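# Reseat a crooked glass plate level in its magazine slot

## Task

A glass plate sits skewed in the magazine with its two edges in different slots. Set it flat in the lower of those two slots, pushed fully home, coated face upward, while every other plate stays in its own slot. Touching any coated surface at all means failure. A flat blade sits on a rest and can be used.

## Robot and tools

Robot: two six-joint arms, left_arm and right_arm, each ending in a two-finger gripper. The fingers point along the gripper's +z axis and close along its y axis. The reported end_effector_position is the spot between the pads when closed; closed fingertips reach about 19 mm past it, open ones about 6 mm. A block juts roughly 10 cm toward the gripper's +x and turns with it. Base poses in the scene frame: left_arm at (-0.038, +0.411, 0), right_arm at (+0.058, -0.468, 0), both nearly unrotated. Cameras: cam_high, cam_low (fixed on a stand behind the arms), cam_left_wrist, cam_right_wrist, each 672x504.

Frames: the scene frame has its origin on the table top between the arms, +z up, +x out over the table, left_arm toward +y. Fixed cameras and the table use it. Each arm reports its hand pose, velocities and Hand target in its own base frame, and all offsets for that arm run along its own base axes, with rotation about the Hand target's position. Printed poses may be off by a few centimetres.

The 18-number row, used by every motion tool: one flat list covering both arms. Numbers 1-9 are left_arm: dx, dy, dz, rx, ry, rz, then gripper position, force_limit, speed. Numbers 10-18 are the same nine for right_arm. All lie in [-1, 1]. The six pose numbers are an offset, not a pose: they count from that arm's Hand target as it stood when the action or move began, never from an earlier row. 1.0 equals 0.6 m for dx, dy, dz and 180 degrees for rx, ry, rz, which together form a single rotation vector. Sending six zeros re-requests the current Hand target. The three gripper numbers are absolute settings: position +1 fully open (85 mm), about -0.8 pads touching, -1 close until blocked; force_limit and speed from -1 to +1 (speed roughly 20, 85, 150 mm/s at -1, 0, +1). Both start at +1. To leave a gripper unchanged, repeat its last three numbers; a 0 is a real command.

execute_actions(actions, cameras): actions is a list of actions; each action is a list of up to 15 rows, one per 1/30 s step, the last row held to fill 15 steps. Images come back only for an empty actions list or when cameras names them (["all"] for all).

move(target, speed, blend, stop_force, zero, blocking, cameras): drives each gripper in a straight line toward its offset from the Hand target. target is one 18-number row or up to 15 rows, all counted from the same starting Hand targets. speed is in m/s, 0.002 to 3.6 (default 0.25), one value or one per row. blend is a corner radius in metres. stop_force, 3 to 120 N, ends an arm's path when its wrist sensor feels that much push against its travel; the arm then backs off slightly but keeps some pressure. Leave stop_force out when pulling away from a contact. zero (default true) re-zeroes before the move. blocking=false returns after 0.5 s and cannot be combined with stop_force. Paths do not avoid obstacles; avoid sweeping close past an arm's own base. The result adds a move: line such as done, off_target, moving, held or fault, plus limits (paced = pose was clipped, held = steps withheld).

wait(seconds 0-10), stop() to brake a running move, zoom_image(camera, region [x0,y0,x1,y1] in pixels, at most 504 per side, from the newest images), zero_wrist_force(arm), finished_scene(scene 1 or 2), which is irreversible.

Reading results: Hand target is the last commanded pose after clipping; grippers often rest a little short, and the next command re-requests it. object_status: 0 moving, 1 blocked while opening, 2 blocked while closing (a grip), 3 reached the requested opening or pads met. position_measured is in counts: 3 open, about 78 = 60 mm, 130 = 40 mm, 180 = 20 mm, 230 pads touching. Wrist force and torque are in the gripper's own axes; a third line shows the peak since the last report. Joint torques include the arm's own weight. Joint velocities saying within noise means the arm is still.

Limits and cautions: orientation commands are clipped to 32 degrees from the measured orientation each step. The glass is hard and thin; push gently and slowly with a low stop_force, since the arms are stiff and a target just beyond a firm contact can trip a fault. Contact torque at a joint limit (136 N m for the three large joints, 25.4 N m for wrists) or outside force near 150 N freezes the arm for 10 s. Never touch any coated face; handle plates by their edges or use the blade. Keep the other plates undisturbed, drop nothing, let nothing leave the table, and keep the two arms from colliding or squeezing each other's fingers. Avoid long stretched-out holds that overheat motors (warning at 70 °C, brakes at 85 °C). The scene runs on while you think, so prefer short, decisive calls.

Each tool is called as name(argument=value, ...), one argument or row to a line, values as JSON.

## Session

execute_actions(
  actions=[],
)

Scene clock: 0.00 s.
left_arm: end_effector_position=(+0.1579, -0.1458, +0.3404) position_measured=3 object_status=3 end_effector_quat_wxyz=(-0.543, -0.033, +0.822, +0.169) | right_arm: end_effector_position=(+0.6074, +0.0904, +0.2087) position_measured=3 object_status=3 end_effector_quat_wxyz=(-0.338, -0.262, +0.880, -0.206)
Joint positions: left_arm=[-0.796 -1.584 1.75 -0.581 -2.067 -0.548] | right_arm=[3.619 -2.331 -0.848 -2.313 1.313 0.007]
Joint velocities: within noise
Joint torques (N m): no reading
Motor temperatures (°C): left_arm=[28 42 30 35 39 40] | right_arm=[34 34 38 44 50 45]
Wrist force (N): no reading
Wrist torque (N m): no reading
Wrist force, peak (N): no reading
Hand target: left_arm +0.1579, -0.1458, +0.3404; -0.543, -0.033, +0.822, +0.169 | right_arm +0.6074, +0.0904, +0.2087; -0.338, -0.262, +0.880, -0.206
Tool commands: left_gripper/position=+1.0 left_gripper/force_limit=+1.0 left_gripper/speed=+1.0 right_gripper/position=+1.0 right_gripper/force_limit=+1.0 right_gripper/speed=+1.0

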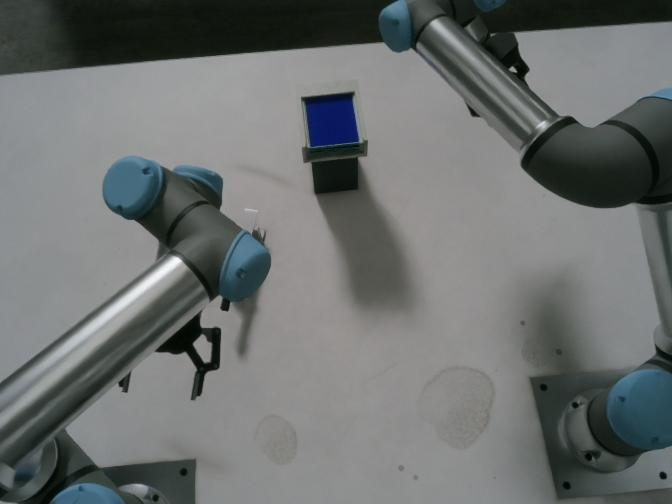

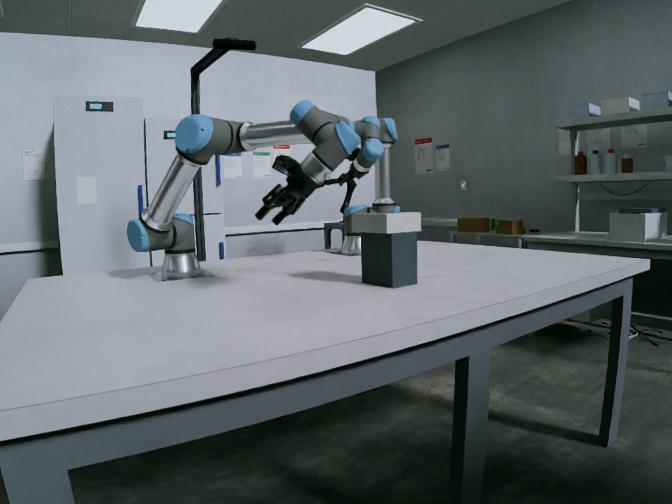

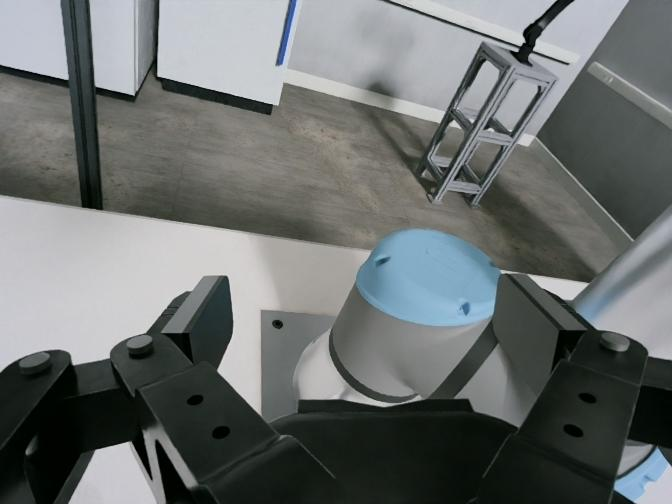

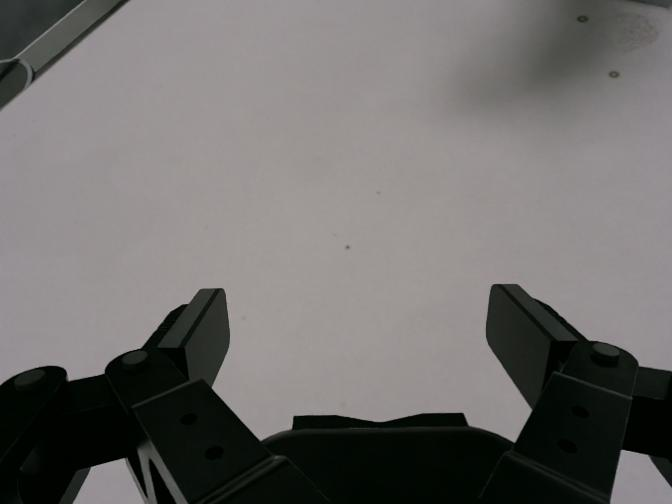

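zoom_image(
  camera="cam_high",
  region=[200, 60, 400, 210],
)

zoom_image(
  camera="cam_low",
  region=[320, 180, 460, 300],
)

zoom_image(
  camera="cam_high",
  region=[180, 180, 300, 400],
)

Scaled by 2.520 from the camera's 672x504 image, which has a finer 960x720 frame.

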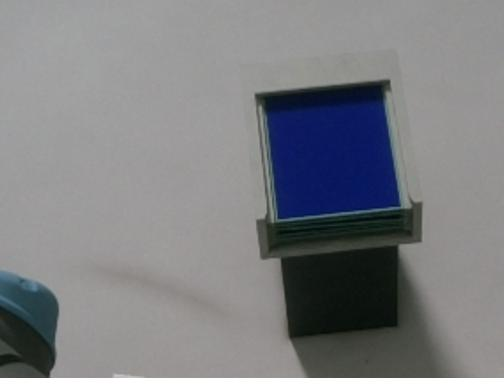

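Scaled by 3.600 from the camera's 672x504 image, which has a finer 960x720 frame.

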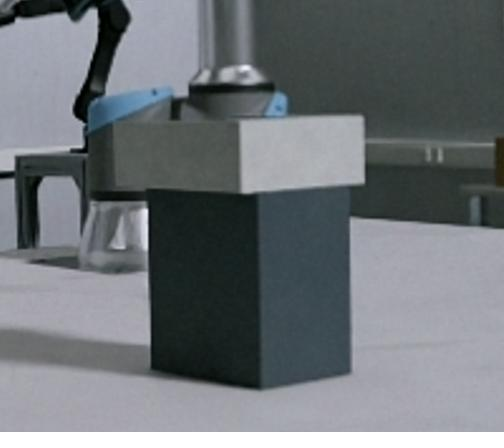

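Scaled by 2.291 from the camera's 672x504 image, which has a finer 960x720 frame.

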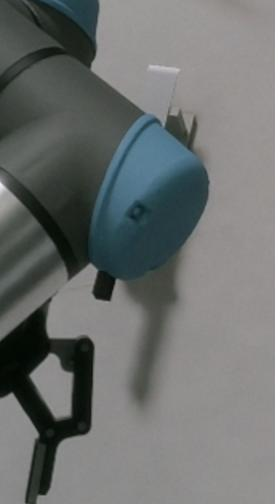

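move(
  target=[
    [0.06,-0.05,0.13,0.195,-0.371,0.411,1,1,1,0,0,0,0,0,0,1,1,1],
    [0.133,-0.192,0.133,-0.31,0.17,-0.93,1,1,1,0,0,0,0,0,0,1,1,1],
  ],
  speed=0.6,
  blend=0.02,
  cameras=["all"],
)

Scene clock: 46.83 s.
left_arm: end_effector_position=(+0.2376, -0.2611, +0.4202) position_measured=3 object_status=3 end_effector_quat_wxyz=(+0.003, +0.966, -0.003, +0.258) end_effector_velocity=(+0.001, +0.000, +0.000) end_effector_angular_velocity=(-0.003, -0.001, +0.006) | right_arm: end_effector_position=(+0.6074, +0.0904, +0.2087) position_measured=3 object_status=3 end_effector_quat_wxyz=(-0.338, -0.262, +0.880, -0.206)
Joint positions: left_arm=[-1.664 -2.126 1.805 -1.204 -1.051 -4.811] | right_arm=[3.619 -2.331 -0.848 -2.313 1.313 0.007]
Joint velocities: left_arm=[0.002 0 0 0 0.001 -0.005] | right_arm=[within noise]
Joint torques (N m): left_arm=[13.91 -8.27 -19.1 -5.3 0.01 -2.07] | right_arm=[0.27 50.2 25.38 0.6 -0.53 -0.21]
Wrist force (N): left_arm=[1.2 1.8 1.3] | right_arm=[-0.1 -0.1 0.1]
Wrist torque (N m): left_arm=[0.25 -0.02 -0.04] | right_arm=[-0.02 0.02 -0.01]
Wrist force, peak (N): left_arm=[3.7 2.8 1.5] | right_arm=[0.6 -0.3 -0.1]
Hand target: left_arm +0.2377, -0.2610, +0.4202; +0.003, +0.966, -0.003, +0.258 | right_arm +0.6074, +0.0904, +0.2087; -0.338, -0.262, +0.880, -0.206
Off the commanded pose: left_arm 0.000 m, 0 deg | right_arm 0.000 m, 0 deg.
move: done

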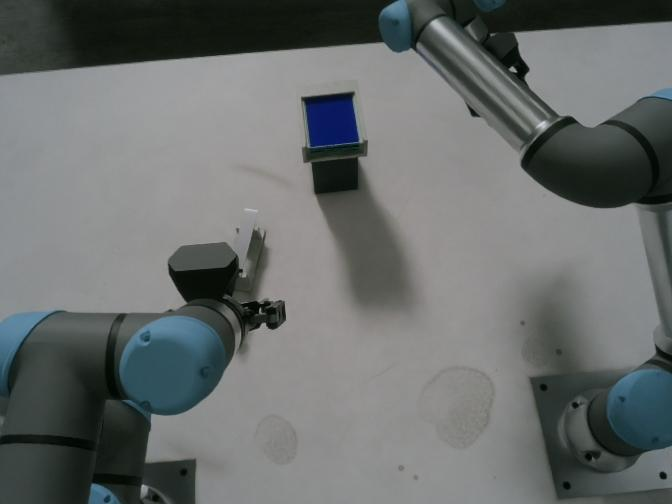

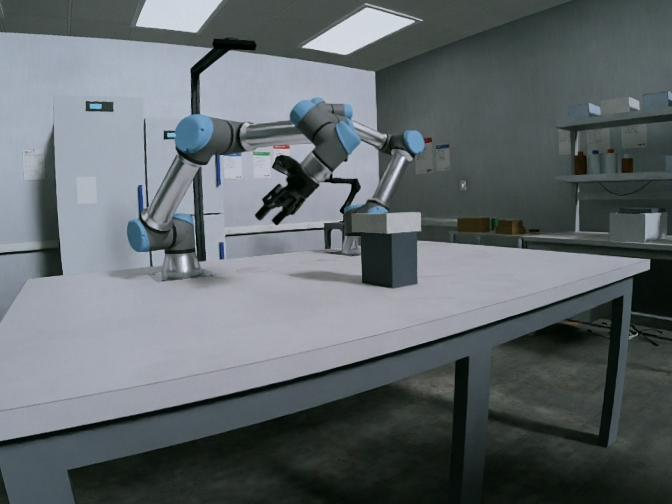

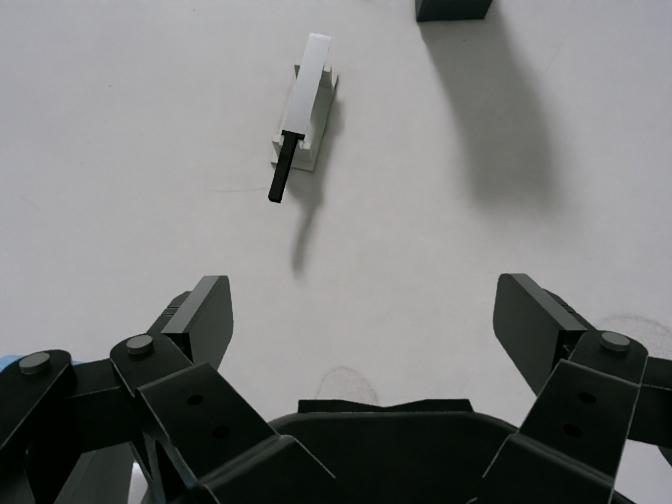

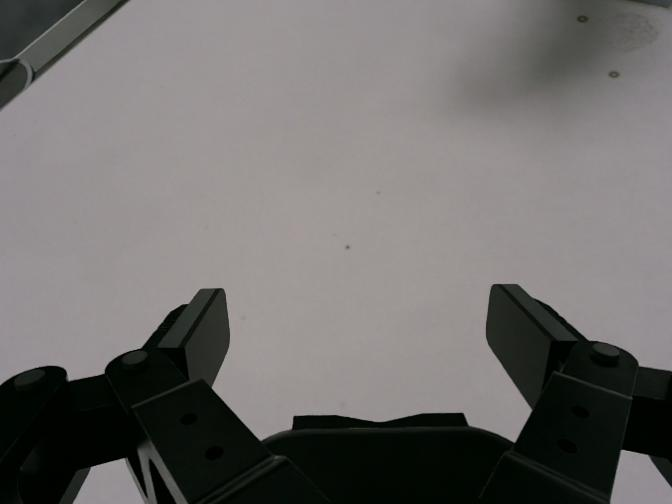

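zoom_image(
  camera="cam_left_wrist",
  region=[220, 20, 400, 220],
)

Scaled by 2.520 from the camera's 672x504 image, which has a finer 960x720 frame.

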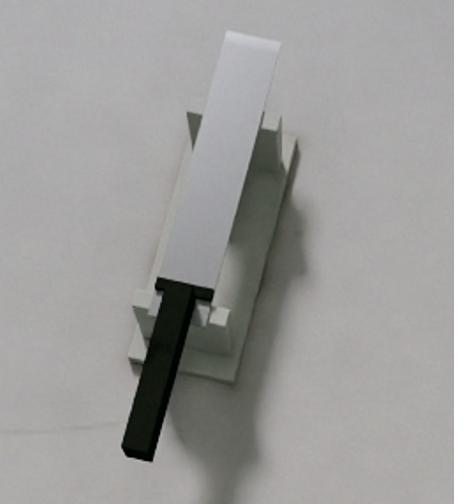

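move(
  target=[0.083,-0.217,-0.2,0,-0.222,0,1,1,1,0,0,0,0,0,0,1,1,1],
  speed=0.5,
  cameras=["all"],
)

zoom_image(
  camera="cam_left_wrist",
  region=[230, 20, 430, 220],
)

Scene clock: 57.20 s.
left_arm: end_effector_position=(+0.2875, -0.3912, +0.3003) position_measured=3 object_status=3 end_effector_quat_wxyz=(+0.002, +0.820, -0.004, +0.572) | right_arm: end_effector_position=(+0.6074, +0.0904, +0.2087) position_measured=3 object_status=3 end_effector_quat_wxyz=(-0.338, -0.262, +0.880, -0.206)
Joint positions: left_arm=[-1.799 -1.768 2.132 -1.395 -0.413 -5.288] | right_arm=[3.619 -2.331 -0.848 -2.313 1.313 0.007]
Joint torques (N m): left_arm=[-12.65 -2.87 -17.68 -1.09 3.2 -1.71] | right_arm=[-0.46 49.52 26.21 0.71 -0.49 0.09]
Wrist force (N): left_arm=[-0.3 1.3 0.6] | right_arm=[0.1 0.0 0.0]
Wrist torque (N m): left_arm=[0.13 0.08 -0.06] | right_arm=[0.00 -0.01 -0.01]
Wrist force, peak (N): left_arm=[-2.7 2.9 1.8] | right_arm=[0.5 -0.1 -0.4]
Hand target: left_arm +0.2875, -0.3912, +0.3002; +0.002, +0.820, -0.004, +0.573 | right_arm +0.6074, +0.0904, +0.2087; -0.338, -0.262, +0.880, -0.206
Off the commanded pose: left_arm 0.000 m, 0 deg | right_arm 0.000 m, 0 deg.
move: done

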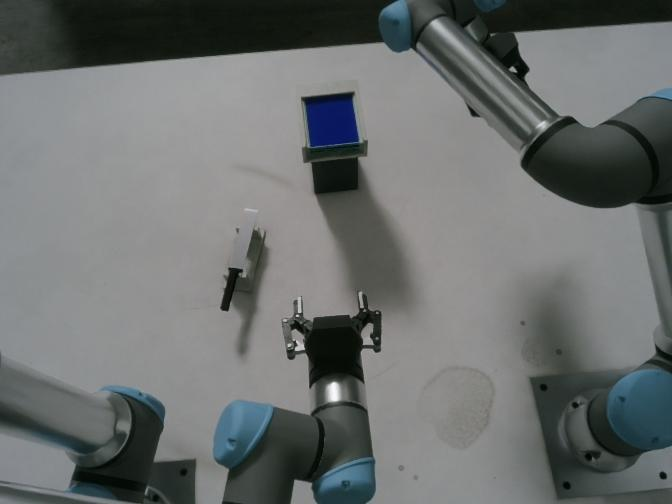

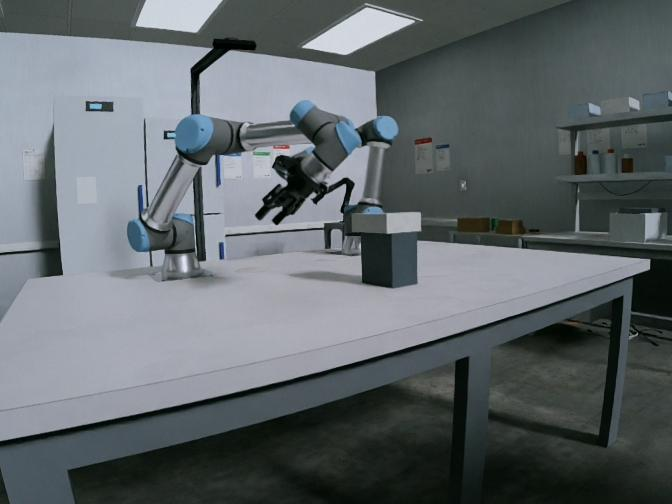

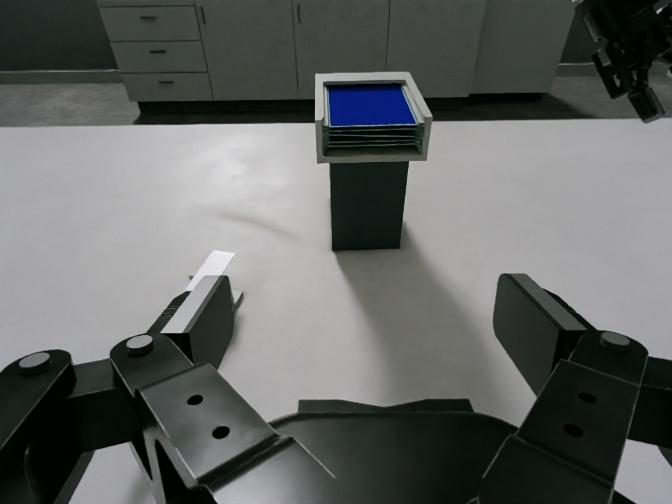

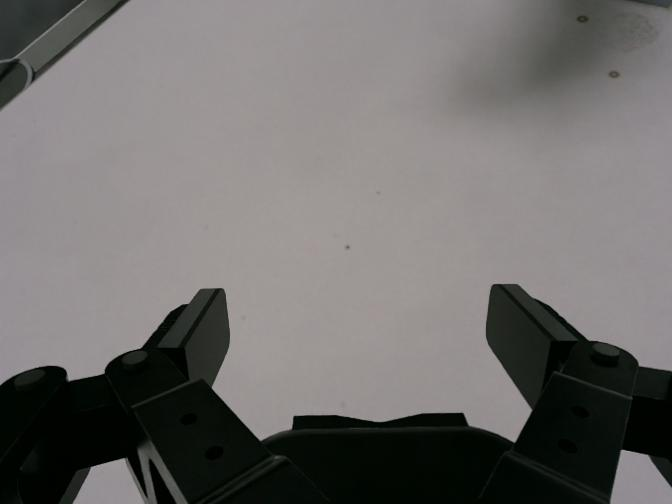

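Scaled by 2.520 from the camera's 672x504 image, which has a finer 960x720 frame.

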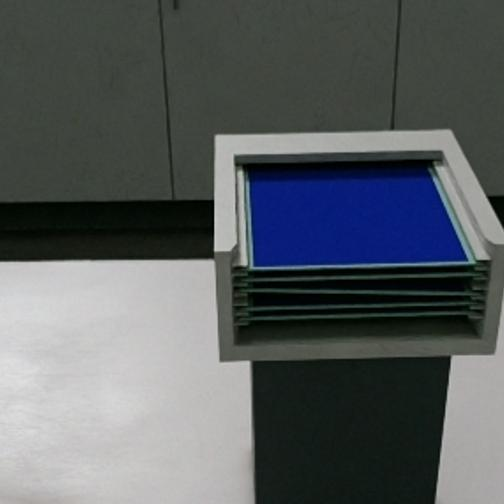

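move(
  target=[0.167,0,-0.05,0,-0.055,0,1,1,1,0,0,0,0,0,0,1,1,1],
  speed=0.4,
  cameras=["cam_left_wrist", "cam_high"],
)

zoom_image(
  camera="cam_left_wrist",
  region=[260, 20, 480, 240],
)

Scene clock: 62.03 s.
left_arm: end_effector_position=(+0.3877, -0.3912, +0.2701) position_measured=3 object_status=3 end_effector_quat_wxyz=(+0.001, +0.767, -0.004, +0.641) end_effector_velocity=(+0.000, +0.000, -0.001) end_effector_angular_velocity=(+0.003, +0.000, +0.000) | right_arm: end_effector_position=(+0.6074, +0.0904, +0.2087) position_measured=3 object_status=3 end_effector_quat_wxyz=(-0.338, -0.262, +0.880, -0.206)
Joint positions: left_arm=[-1.567 -1.54 2.326 -2.418 -0.179 -4.647] | right_arm=[3.619 -2.331 -0.848 -2.313 1.313 0.007]
Joint velocities: left_arm=[-0.001 0 0.001 0.006 0 -0.004] | right_arm=[within noise]
Joint torques (N m): left_arm=[12.5 -21.41 -22.59 -0.01 0.57 -1.9] | right_arm=[-0.87 50.13 25.2 0.49 -0.35 0.13]
Wrist force (N): left_arm=[-0.4 1.5 0.2] | right_arm=[-0.1 -0.2 0.0]
Wrist torque (N m): left_arm=[0.18 0.03 0.00] | right_arm=[-0.04 0.01 0.00]
Wrist force, peak (N): left_arm=[-1.4 1.7 2.8] | right_arm=[0.1 -0.2 -0.5]
Hand target: left_arm +0.3877, -0.3912, +0.2702; +0.001, +0.767, -0.004, +0.641 | right_arm +0.6074, +0.0904, +0.2087; -0.338, -0.262, +0.880, -0.206
Off the commanded pose: left_arm 0.000 m, 0 deg | right_arm 0.000 m, 0 deg.
move: done
Images, in order (width x height): cam_high 672x504, cam_left_wrist 672x504.

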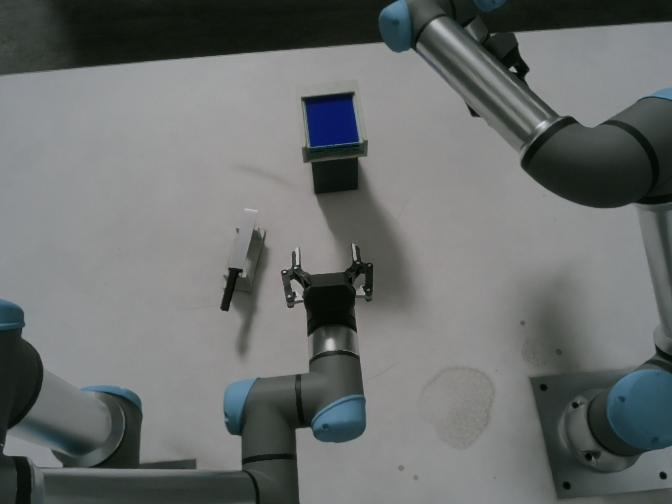

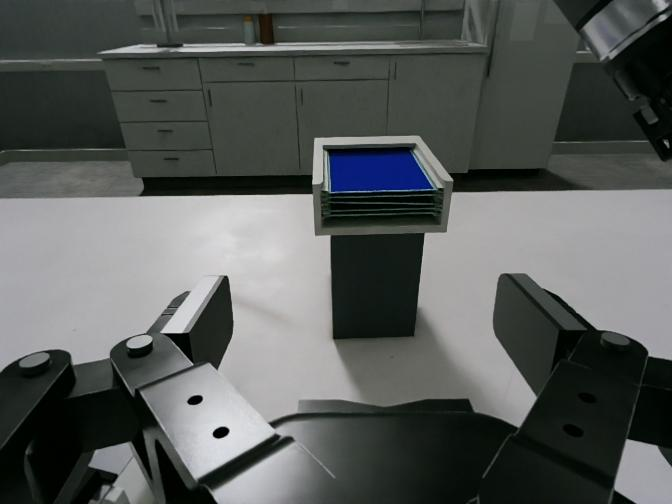

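Scaled by 2.291 from the camera's 672x504 image, which has a finer 960x720 frame.

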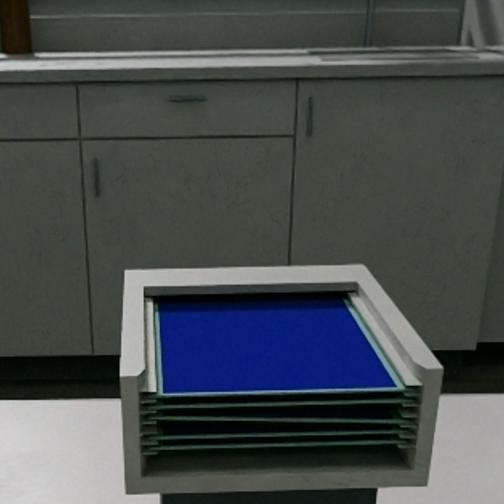

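move(
  target=[0.133,-0.05,-0.05,0,-0.03,0,1,1,1,0,0,0,0,0,0,1,1,1],
  speed=0.4,
  cameras=["cam_left_wrist", "cam_high"],
)

zoom_image(
  camera="cam_left_wrist",
  region=[260, 100, 460, 300],
)

Scene clock: 72.97 s.
left_arm: end_effector_position=(+0.4675, -0.4213, +0.2401) position_measured=3 object_status=3 end_effector_quat_wxyz=(+0.001, +0.736, -0.004, +0.677) | right_arm: end_effector_position=(+0.6074, +0.0904, +0.2087) position_measured=3 object_status=3 end_effector_quat_wxyz=(-0.338, -0.262, +0.880, -0.206)
Joint positions: left_arm=[-1.392 -1 2.096 -3.809 -0.205 -3.559] | right_arm=[3.619 -2.331 -0.848 -2.313 1.313 0.007]
Joint torques (N m): left_arm=[11.72 -47.74 -7.38 1.52 1.09 -2.04] | right_arm=[-0.55 51.06 26.14 0.41 -0.33 0.15]
Wrist force (N): left_arm=[-0.5 1.3 0.3] | right_arm=[-0.1 -0.1 -0.3]
Wrist torque (N m): left_arm=[0.13 0.08 0.05] | right_arm=[-0.01 0.02 0.00]
Wrist force, peak (N): left_arm=[-1.2 3.0 2.4] | right_arm=[0.0 -0.5 -0.5]
Hand target: left_arm +0.4675, -0.4212, +0.2402; +0.001, +0.736, -0.004, +0.677 | right_arm +0.6074, +0.0904, +0.2087; -0.338, -0.262, +0.880, -0.206
Off the commanded pose: left_arm 0.000 m, 0 deg | right_arm 0.000 m, 0 deg.
move: done
Images, in order (width x height): cam_high 672x504, cam_left_wrist 672x504.

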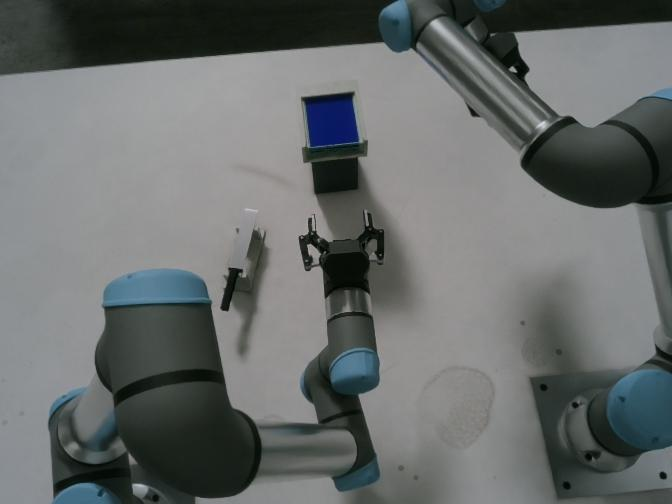

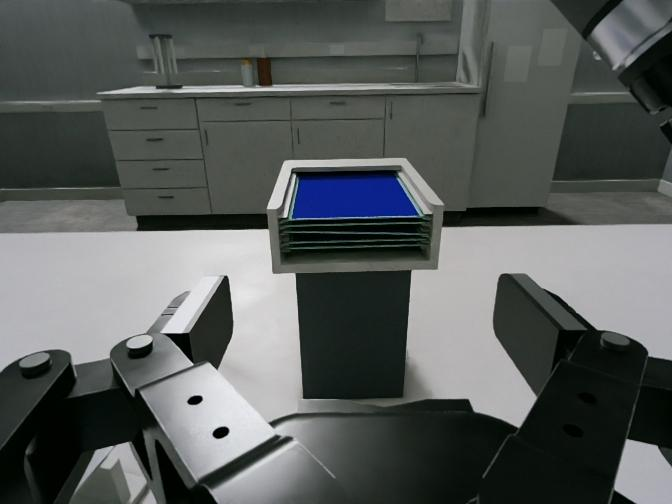

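Scaled by 2.520 from the camera's 672x504 image, which has a finer 960x720 frame.

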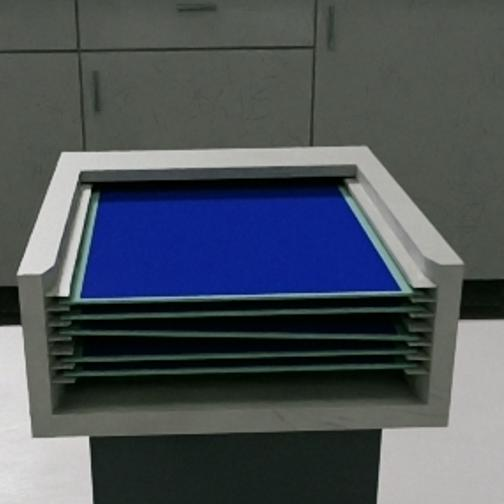

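zoom_image(
  camera="cam_left_wrist",
  region=[264, 205, 354, 275],
)

zoom_image(
  camera="cam_left_wrist",
  region=[354, 205, 444, 275],
)

Scaled by 5.600 from the camera's 672x504 image, which has a finer 960x720 frame.

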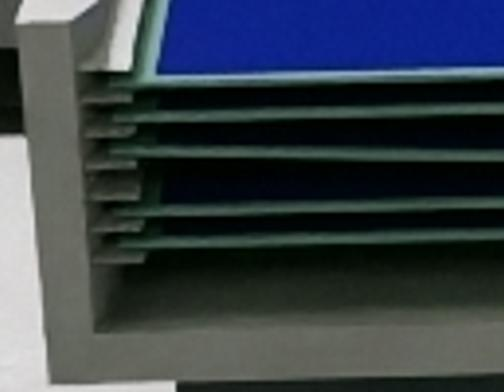

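Scaled by 5.600 from the camera's 672x504 image, which has a finer 960x720 frame.

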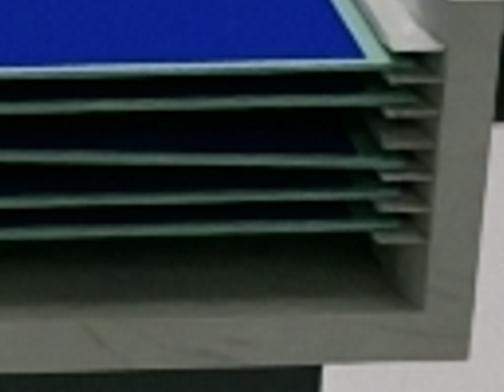

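move(
  target=[-0.06,0.393,-0.10,0.036,0.305,-0.069,1,1,1,0,0,0,0,0,0,1,1,1],
  speed=0.4,
  cameras=["cam_left_wrist", "cam_high"],
)

zoom_image(
  camera="cam_left_wrist",
  region=[180, 0, 540, 400],
)

Scene clock: 149.67 s.
left_arm: end_effector_position=(+0.4315, -0.1855, +0.1802) position_measured=3 object_status=3 end_effector_quat_wxyz=(+0.033, +0.959, -0.116, +0.257) | right_arm: end_effector_position=(+0.6074, +0.0904, +0.2087) position_measured=3 object_status=3 end_effector_quat_wxyz=(-0.338, -0.262, +0.880, -0.206)
Joint positions: left_arm=[-0.863 -1.813 2.393 -2.592 -1.279 -3.697] | right_arm=[3.619 -2.331 -0.848 -2.313 1.313 0.007]
Joint torques (N m): left_arm=[10.06 -9.21 -18.9 -2.12 -1.23 1.03] | right_arm=[-0.43 50.51 24.32 0.56 -0.17 0.04]
Wrist force (N): left_arm=[1.0 1.5 1.5] | right_arm=[-0.2 0.0 0.1]
Wrist torque (N m): left_arm=[0.21 -0.01 0.07] | right_arm=[-0.01 0.02 0.00]
Wrist force, peak (N): left_arm=[-0.6 3.4 0.5] | right_arm=[-0.2 -0.5 0.4]
Hand target: left_arm +0.4315, -0.1854, +0.1802; +0.033, +0.959, -0.116, +0.257 | right_arm +0.6074, +0.0904, +0.2087; -0.338, -0.262, +0.880, -0.206
Off the commanded pose: left_arm 0.000 m, 0 deg | right_arm 0.000 m, 0 deg.
move: done
Images, in order (width x height): cam_high 672x504, cam_left_wrist 672x504.

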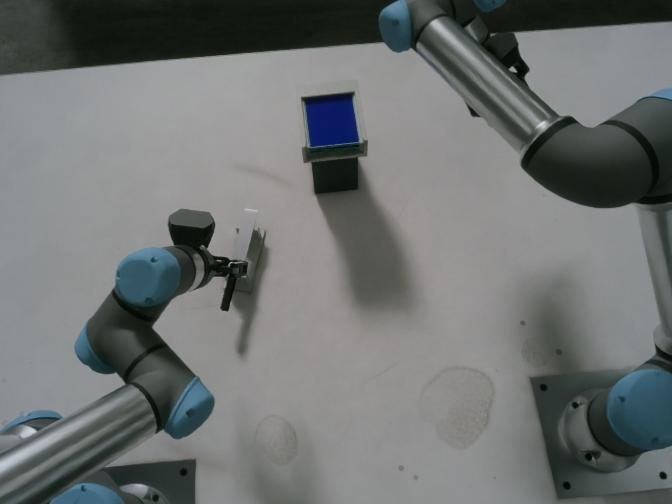

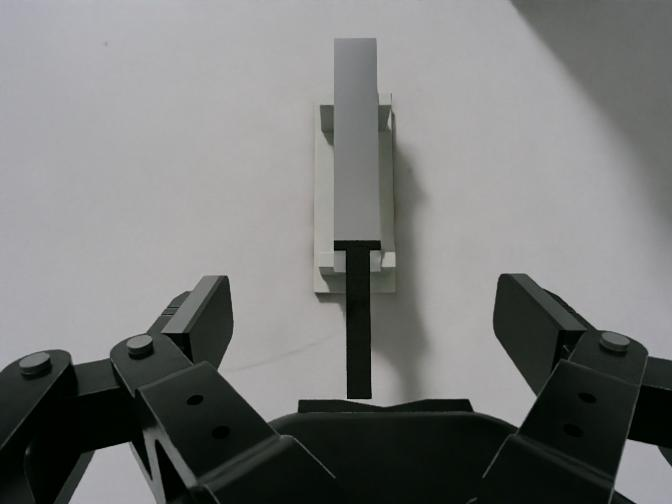

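Scaled by 1.260 from the camera's 672x504 image, which has a finer 960x720 frame.

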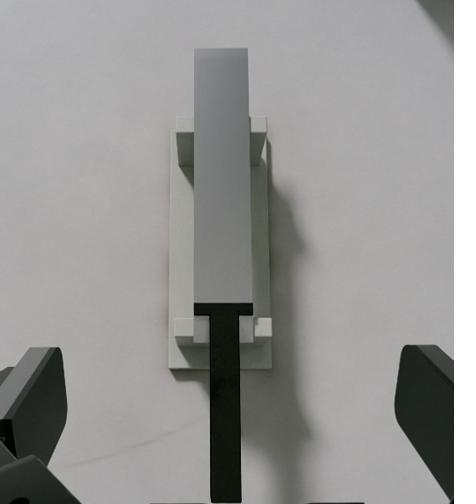

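move(
  target=[0,0,-0.1667,0,0,0,1,1,1,0,0,0,0,0,0,1,1,1],
  speed=0.3,
  cameras=["cam_left_wrist"],
)

zoom_image(
  camera="cam_left_wrist",
  region=[200, 100, 520, 400],
)

Scene clock: 157.83 s.
left_arm: end_effector_position=(+0.4315, -0.1854, +0.0802) position_measured=3 object_status=3 end_effector_quat_wxyz=(+0.033, +0.959, -0.116, +0.257) | right_arm: end_effector_position=(+0.6074, +0.0904, +0.2087) position_measured=3 object_status=3 end_effector_quat_wxyz=(-0.338, -0.262, +0.880, -0.206)
Joint positions: left_arm=[-0.863 -1.547 2.534 -2.998 -1.279 -3.697] | right_arm=[3.619 -2.331 -0.848 -2.313 1.313 0.007]
Joint torques (N m): left_arm=[9.08 -5.69 -12.44 -6.48 -0.65 -1.89] | right_arm=[-0.42 51.25 25.69 0.71 -0.24 -0.02]
Wrist force (N): left_arm=[0.9 1.8 1.2] | right_arm=[-0.1 0.0 -0.2]
Wrist torque (N m): left_arm=[0.26 0.02 -0.01] | right_arm=[-0.01 0.02 0.00]
Wrist force, peak (N): left_arm=[-0.8 1.4 3.9] | right_arm=[0.2 -0.4 -0.5]
Hand target: left_arm +0.4315, -0.1854, +0.0802; +0.033, +0.959, -0.116, +0.257 | right_arm +0.6074, +0.0904, +0.2087; -0.338, -0.262, +0.880, -0.206
Off the commanded pose: left_arm 0.000 m, 0 deg | right_arm 0.000 m, 0 deg.
move: done
Images, in order (width x height): cam_left_wrist 672x504.

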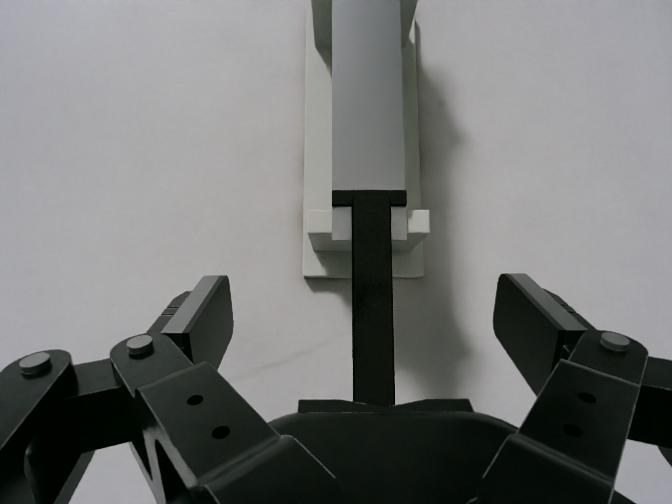

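Scaled by 1.575 from the camera's 672x504 image, which has a finer 960x720 frame.

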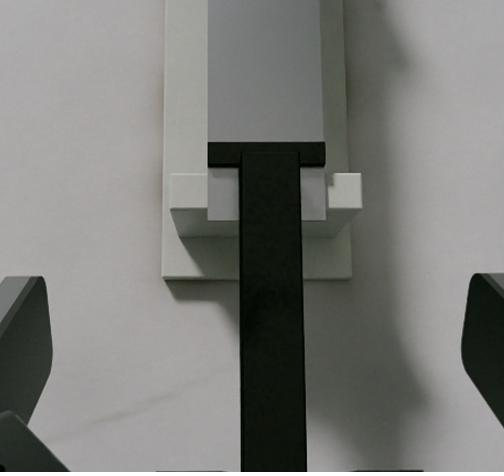

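move(
  target=[-0.002,-0.0081,-0.0167,0,0,0,1,1,1,0,0,0,0,0,0,1,1,1],
  speed=0.1,
  cameras=["cam_left_wrist","cam_low"],
)

zoom_image(
  camera="cam_left_wrist",
  region=[200, 150, 520, 410],
)

zoom_image(
  camera="cam_low",
  region=[300, 150, 460, 290],
)

Scene clock: 169.83 s.
left_arm: end_effector_position=(+0.4303, -0.1904, +0.0701) position_measured=3 object_status=3 end_effector_quat_wxyz=(+0.033, +0.959, -0.116, +0.257) end_effector_velocity=(+0.000, +0.001, +0.001) end_effector_angular_velocity=(+0.002, +0.001, +0.000) | right_arm: end_effector_position=(+0.6074, +0.0904, +0.2087) position_measured=3 object_status=3 end_effector_quat_wxyz=(-0.338, -0.262, +0.880, -0.206)
Joint positions: left_arm=[-0.876 -1.511 2.541 -3.039 -1.273 -3.709] | right_arm=[3.619 -2.331 -0.848 -2.313 1.313 0.007]
Joint velocities: left_arm=[0 -0.004 0 0.006 0.001 0.001] | right_arm=[within noise]
Joint torques (N m): left_arm=[5.72 -27.95 -16.37 -0.56 0.78 0.82] | right_arm=[-0.3 50.09 24.33 0.58 -0.32 0]
Wrist force (N): left_arm=[0.8 1.7 1.4] | right_arm=[-0.1 0.0 -0.1]
Wrist torque (N m): left_arm=[0.24 0.04 0.10] | right_arm=[-0.01 0.01 -0.01]
Wrist force, peak (N): left_arm=[0.6 2.0 1.7] | right_arm=[0.6 -0.1 0.0]
Hand target: left_arm +0.4303, -0.1903, +0.0702; +0.033, +0.959, -0.116, +0.257 | right_arm +0.6074, +0.0904, +0.2087; -0.338, -0.262, +0.880, -0.206
Off the commanded pose: left_arm 0.000 m, 0 deg | right_arm 0.000 m, 0 deg.
move: done
Images, in order (width x height): cam_low 672x504, cam_left_wrist 672x504.

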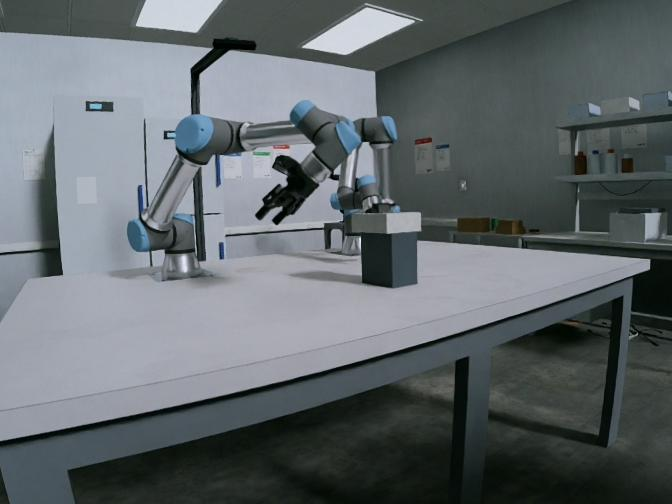

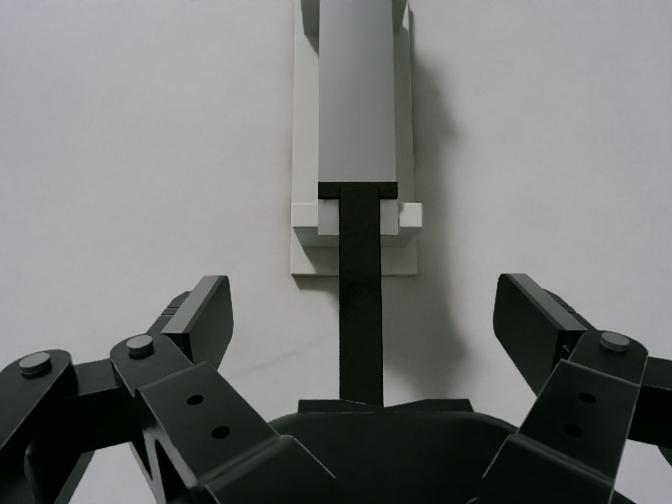

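Scaled by 1.575 from the camera's 672x504 image, which has a finer 960x720 frame.

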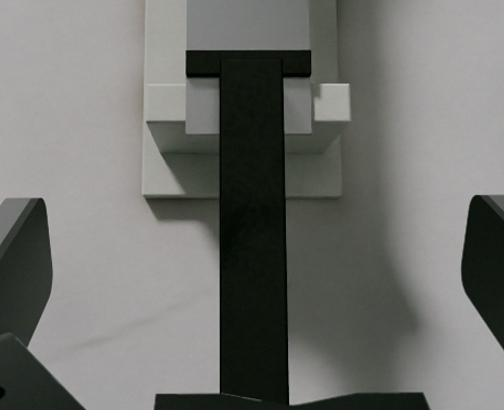

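Scaled by 3.150 from the camera's 672x504 image, which has a finer 960x720 frame.

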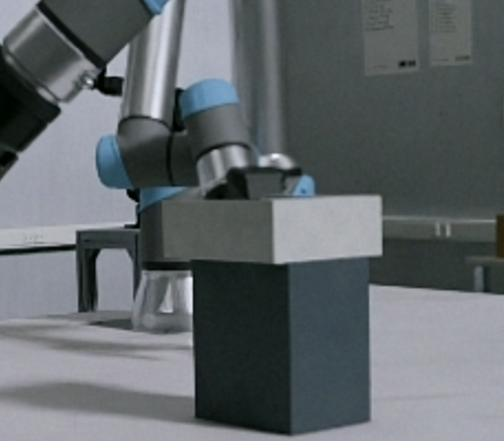

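move(
  target=[
    [0,0,-0.011,0,0,0,1,1,1,0,0,0,0,0,0,1,1,1],
    [0,0,-0.011,0,0,0,-1,-0.6,-1,0,0,0,0,0,0,1,1,1],
  ],
  speed=0.05,
  cameras=["cam_left_wrist"],
)

Scene clock: 180.20 s.
left_arm: end_effector_position=(+0.4303, -0.1903, +0.0636) position_measured=196 object_status=2 end_effector_quat_wxyz=(+0.033, +0.959, -0.116, +0.257) | right_arm: end_effector_position=(+0.6074, +0.0904, +0.2087) position_measured=3 object_status=3 end_effector_quat_wxyz=(-0.338, -0.262, +0.880, -0.206)
Joint positions: left_arm=[-0.876 -1.487 2.547 -3.068 -1.274 -3.709] | right_arm=[3.619 -2.331 -0.848 -2.313 1.313 0.007]
Joint torques (N m): left_arm=[7.13 -27.99 -22.5 -0.66 -1.03 0.76] | right_arm=[0.27 51.17 25.06 0.62 -0.23 0.18]
Wrist force (N): left_arm=[1.5 1.8 -0.5] | right_arm=[0.3 -0.1 0.1]
Wrist torque (N m): left_arm=[0.31 0.03 0.10] | right_arm=[-0.02 -0.04 0.00]
Wrist force, peak (N): left_arm=[1.0 2.0 1.5] | right_arm=[0.5 0.0 -0.6]
Hand target: left_arm +0.4303, -0.1903, +0.0636; +0.033, +0.959, -0.116, +0.257 | right_arm +0.6074, +0.0904, +0.2087; -0.338, -0.262, +0.880, -0.206
Off the commanded pose: left_arm 0.000 m, 0 deg | right_arm 0.000 m, 0 deg.
move: done
Images, in order (width x height): cam_left_wrist 672x504.

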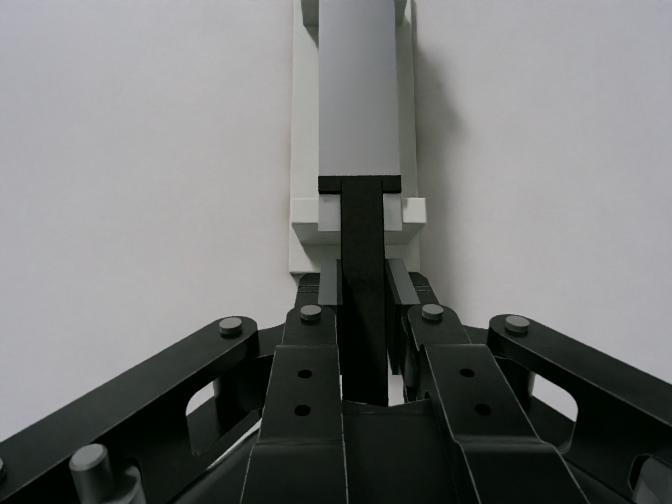

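move(
  target=[
    [0,0,0.294,0,0,0,-1,-0.6,-1,-0.1,0.05,0.2,0.291,0.045,0.531,-1,0,0],
    [-0.018,-0.3985,0.294,0,0,0.0725,-1,-0.6,-1,-0.299,0.356,-0.023,0.402,0.243,-0.883,-1,0,0],
  ],
  speed=0.3,
  cameras=["all"],
)

Scene clock: 218.60 s.
left_arm: end_effector_position=(+0.4194, -0.4295, +0.2399) position_measured=196 object_status=2 end_effector_quat_wxyz=(+0.004, +0.966, -0.007, +0.259) end_effector_velocity=(+0.000, +0.000, +0.000) end_effector_angular_velocity=(-0.001, -0.001, -0.004) | right_arm: end_effector_position=(+0.4315, +0.2982, +0.1979) position_measured=232 object_status=3 end_effector_quat_wxyz=(-0.284, +0.617, +0.214, +0.702)
Joint positions: left_arm=[-1.233 -1.486 1.86 -2.145 -1.084 -4.311] | right_arm=[4.151 -2.402 -2.464 1.879 1.282 -3.136]
Joint velocities: left_arm=[0 -0.002 0.003 -0.005 0 0.005] | right_arm=[within noise]
Joint torques (N m): left_arm=[12.15 -39.51 -20.48 -6.01 -0.13 1.56] | right_arm=[-1.22 27.99 -0.73 2.17 0.38 -0.22]
Wrist force (N): left_arm=[0.3 1.9 2.2] | right_arm=[-0.3 1.8 1.5]
Wrist torque (N m): left_arm=[0.25 -0.02 -0.03] | right_arm=[0.45 -0.08 -0.16]
Wrist force, peak (N): left_arm=[0.4 3.0 2.1] | right_arm=[-7.8 3.7 2.0]
Hand target: left_arm +0.4195, -0.4294, +0.2400; +0.004, +0.966, -0.007, +0.259 | right_arm +0.4315, +0.2982, +0.1979; -0.284, +0.617, +0.214, +0.702 (not the last commanded pose)
Tool commands: left_gripper/position=-1.0 left_gripper/force_limit=-0.6 left_gripper/speed=-1.0 right_gripper/position=-1.0 right_gripper/force_limit=+0.003922 right_gripper/speed=+0.003922
Off the commanded pose: left_arm 0.000 m, 0 deg | right_arm 0.007 m, 4 deg.
FORCE FAULT: contact force on the right arm reached its limit, and that arm stopped. The contact can be on any part of that arm, not only on its tool. That arm's remaining commands of this call were not run. That arm is still stopped at the end of this call. That arm stays stopped for about 10 more seconds. Until then a move that you send moves the other arm only, and its call returns only when the move has ended. Once the stop has ended, the next robot result says so. If the stop ends while you think or write, that arm runs what you send next, counted from a new Hand target: where the arm stands when the stop ends. While its stop runs, that arm takes no new command, but its gripper still runs the gripper command that each later call begins with. Until it ends, the stop uses up actions while you think or wait. An arm that is not stopped still takes commands.
move: fault (right_arm)

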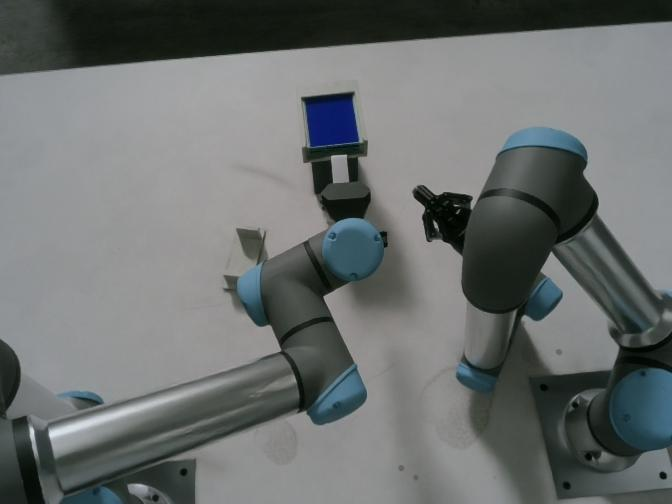

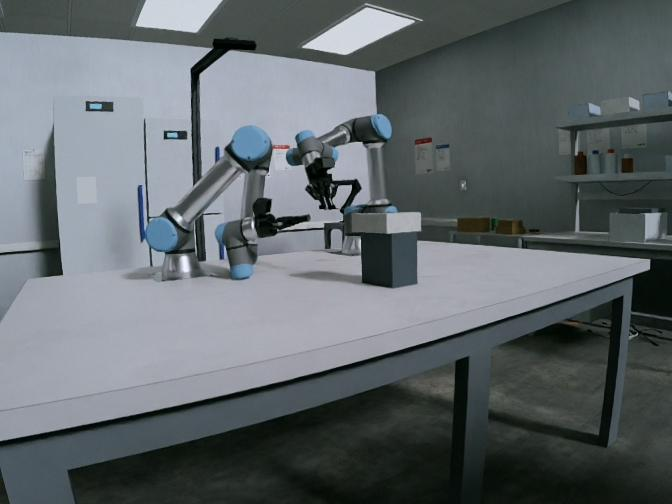

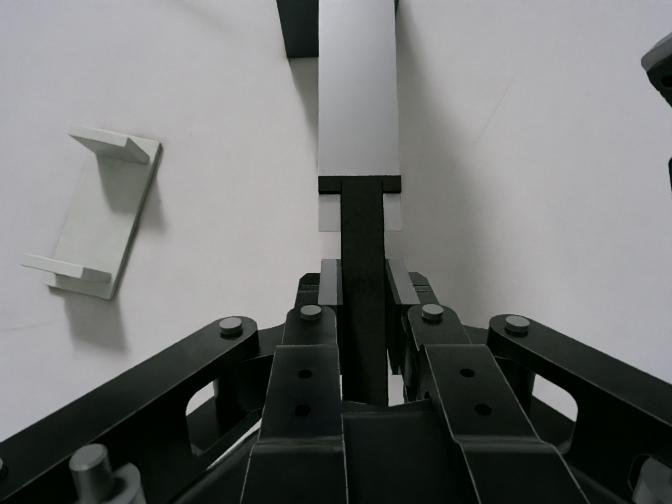

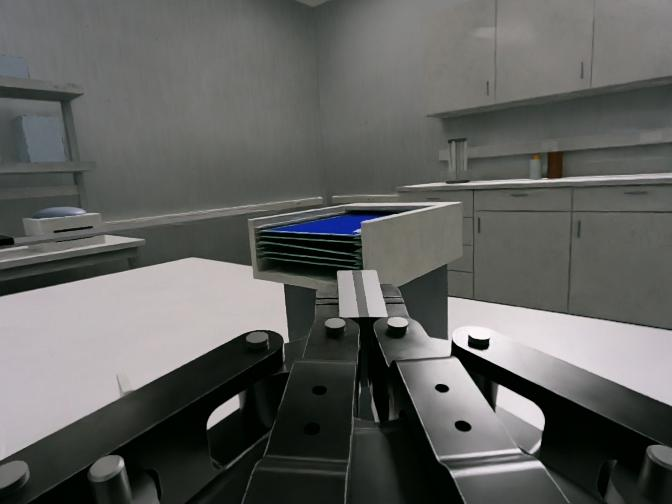

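zoom_image(
  camera="cam_right_wrist",
  region=[0, 130, 480, 300],
)

zoom_image(
  camera="cam_right_wrist",
  region=[240, 190, 380, 290],
)

zoom_image(
  camera="cam_low",
  region=[140, 150, 440, 300],
)

Scaled by 1.050 from the camera's 672x504 image, which has a finer 960x720 frame.

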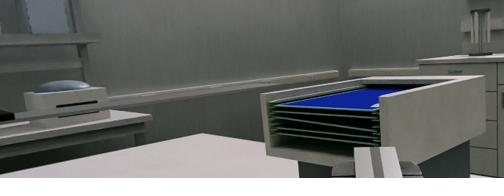

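Scaled by 3.600 from the camera's 672x504 image, which has a finer 960x720 frame.

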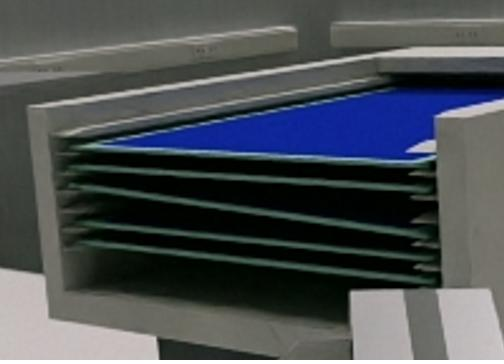

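Scaled by 1.680 from the camera's 672x504 image, which has a finer 960x720 frame.

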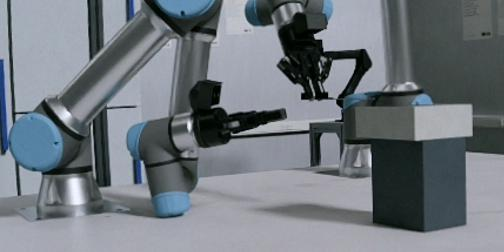

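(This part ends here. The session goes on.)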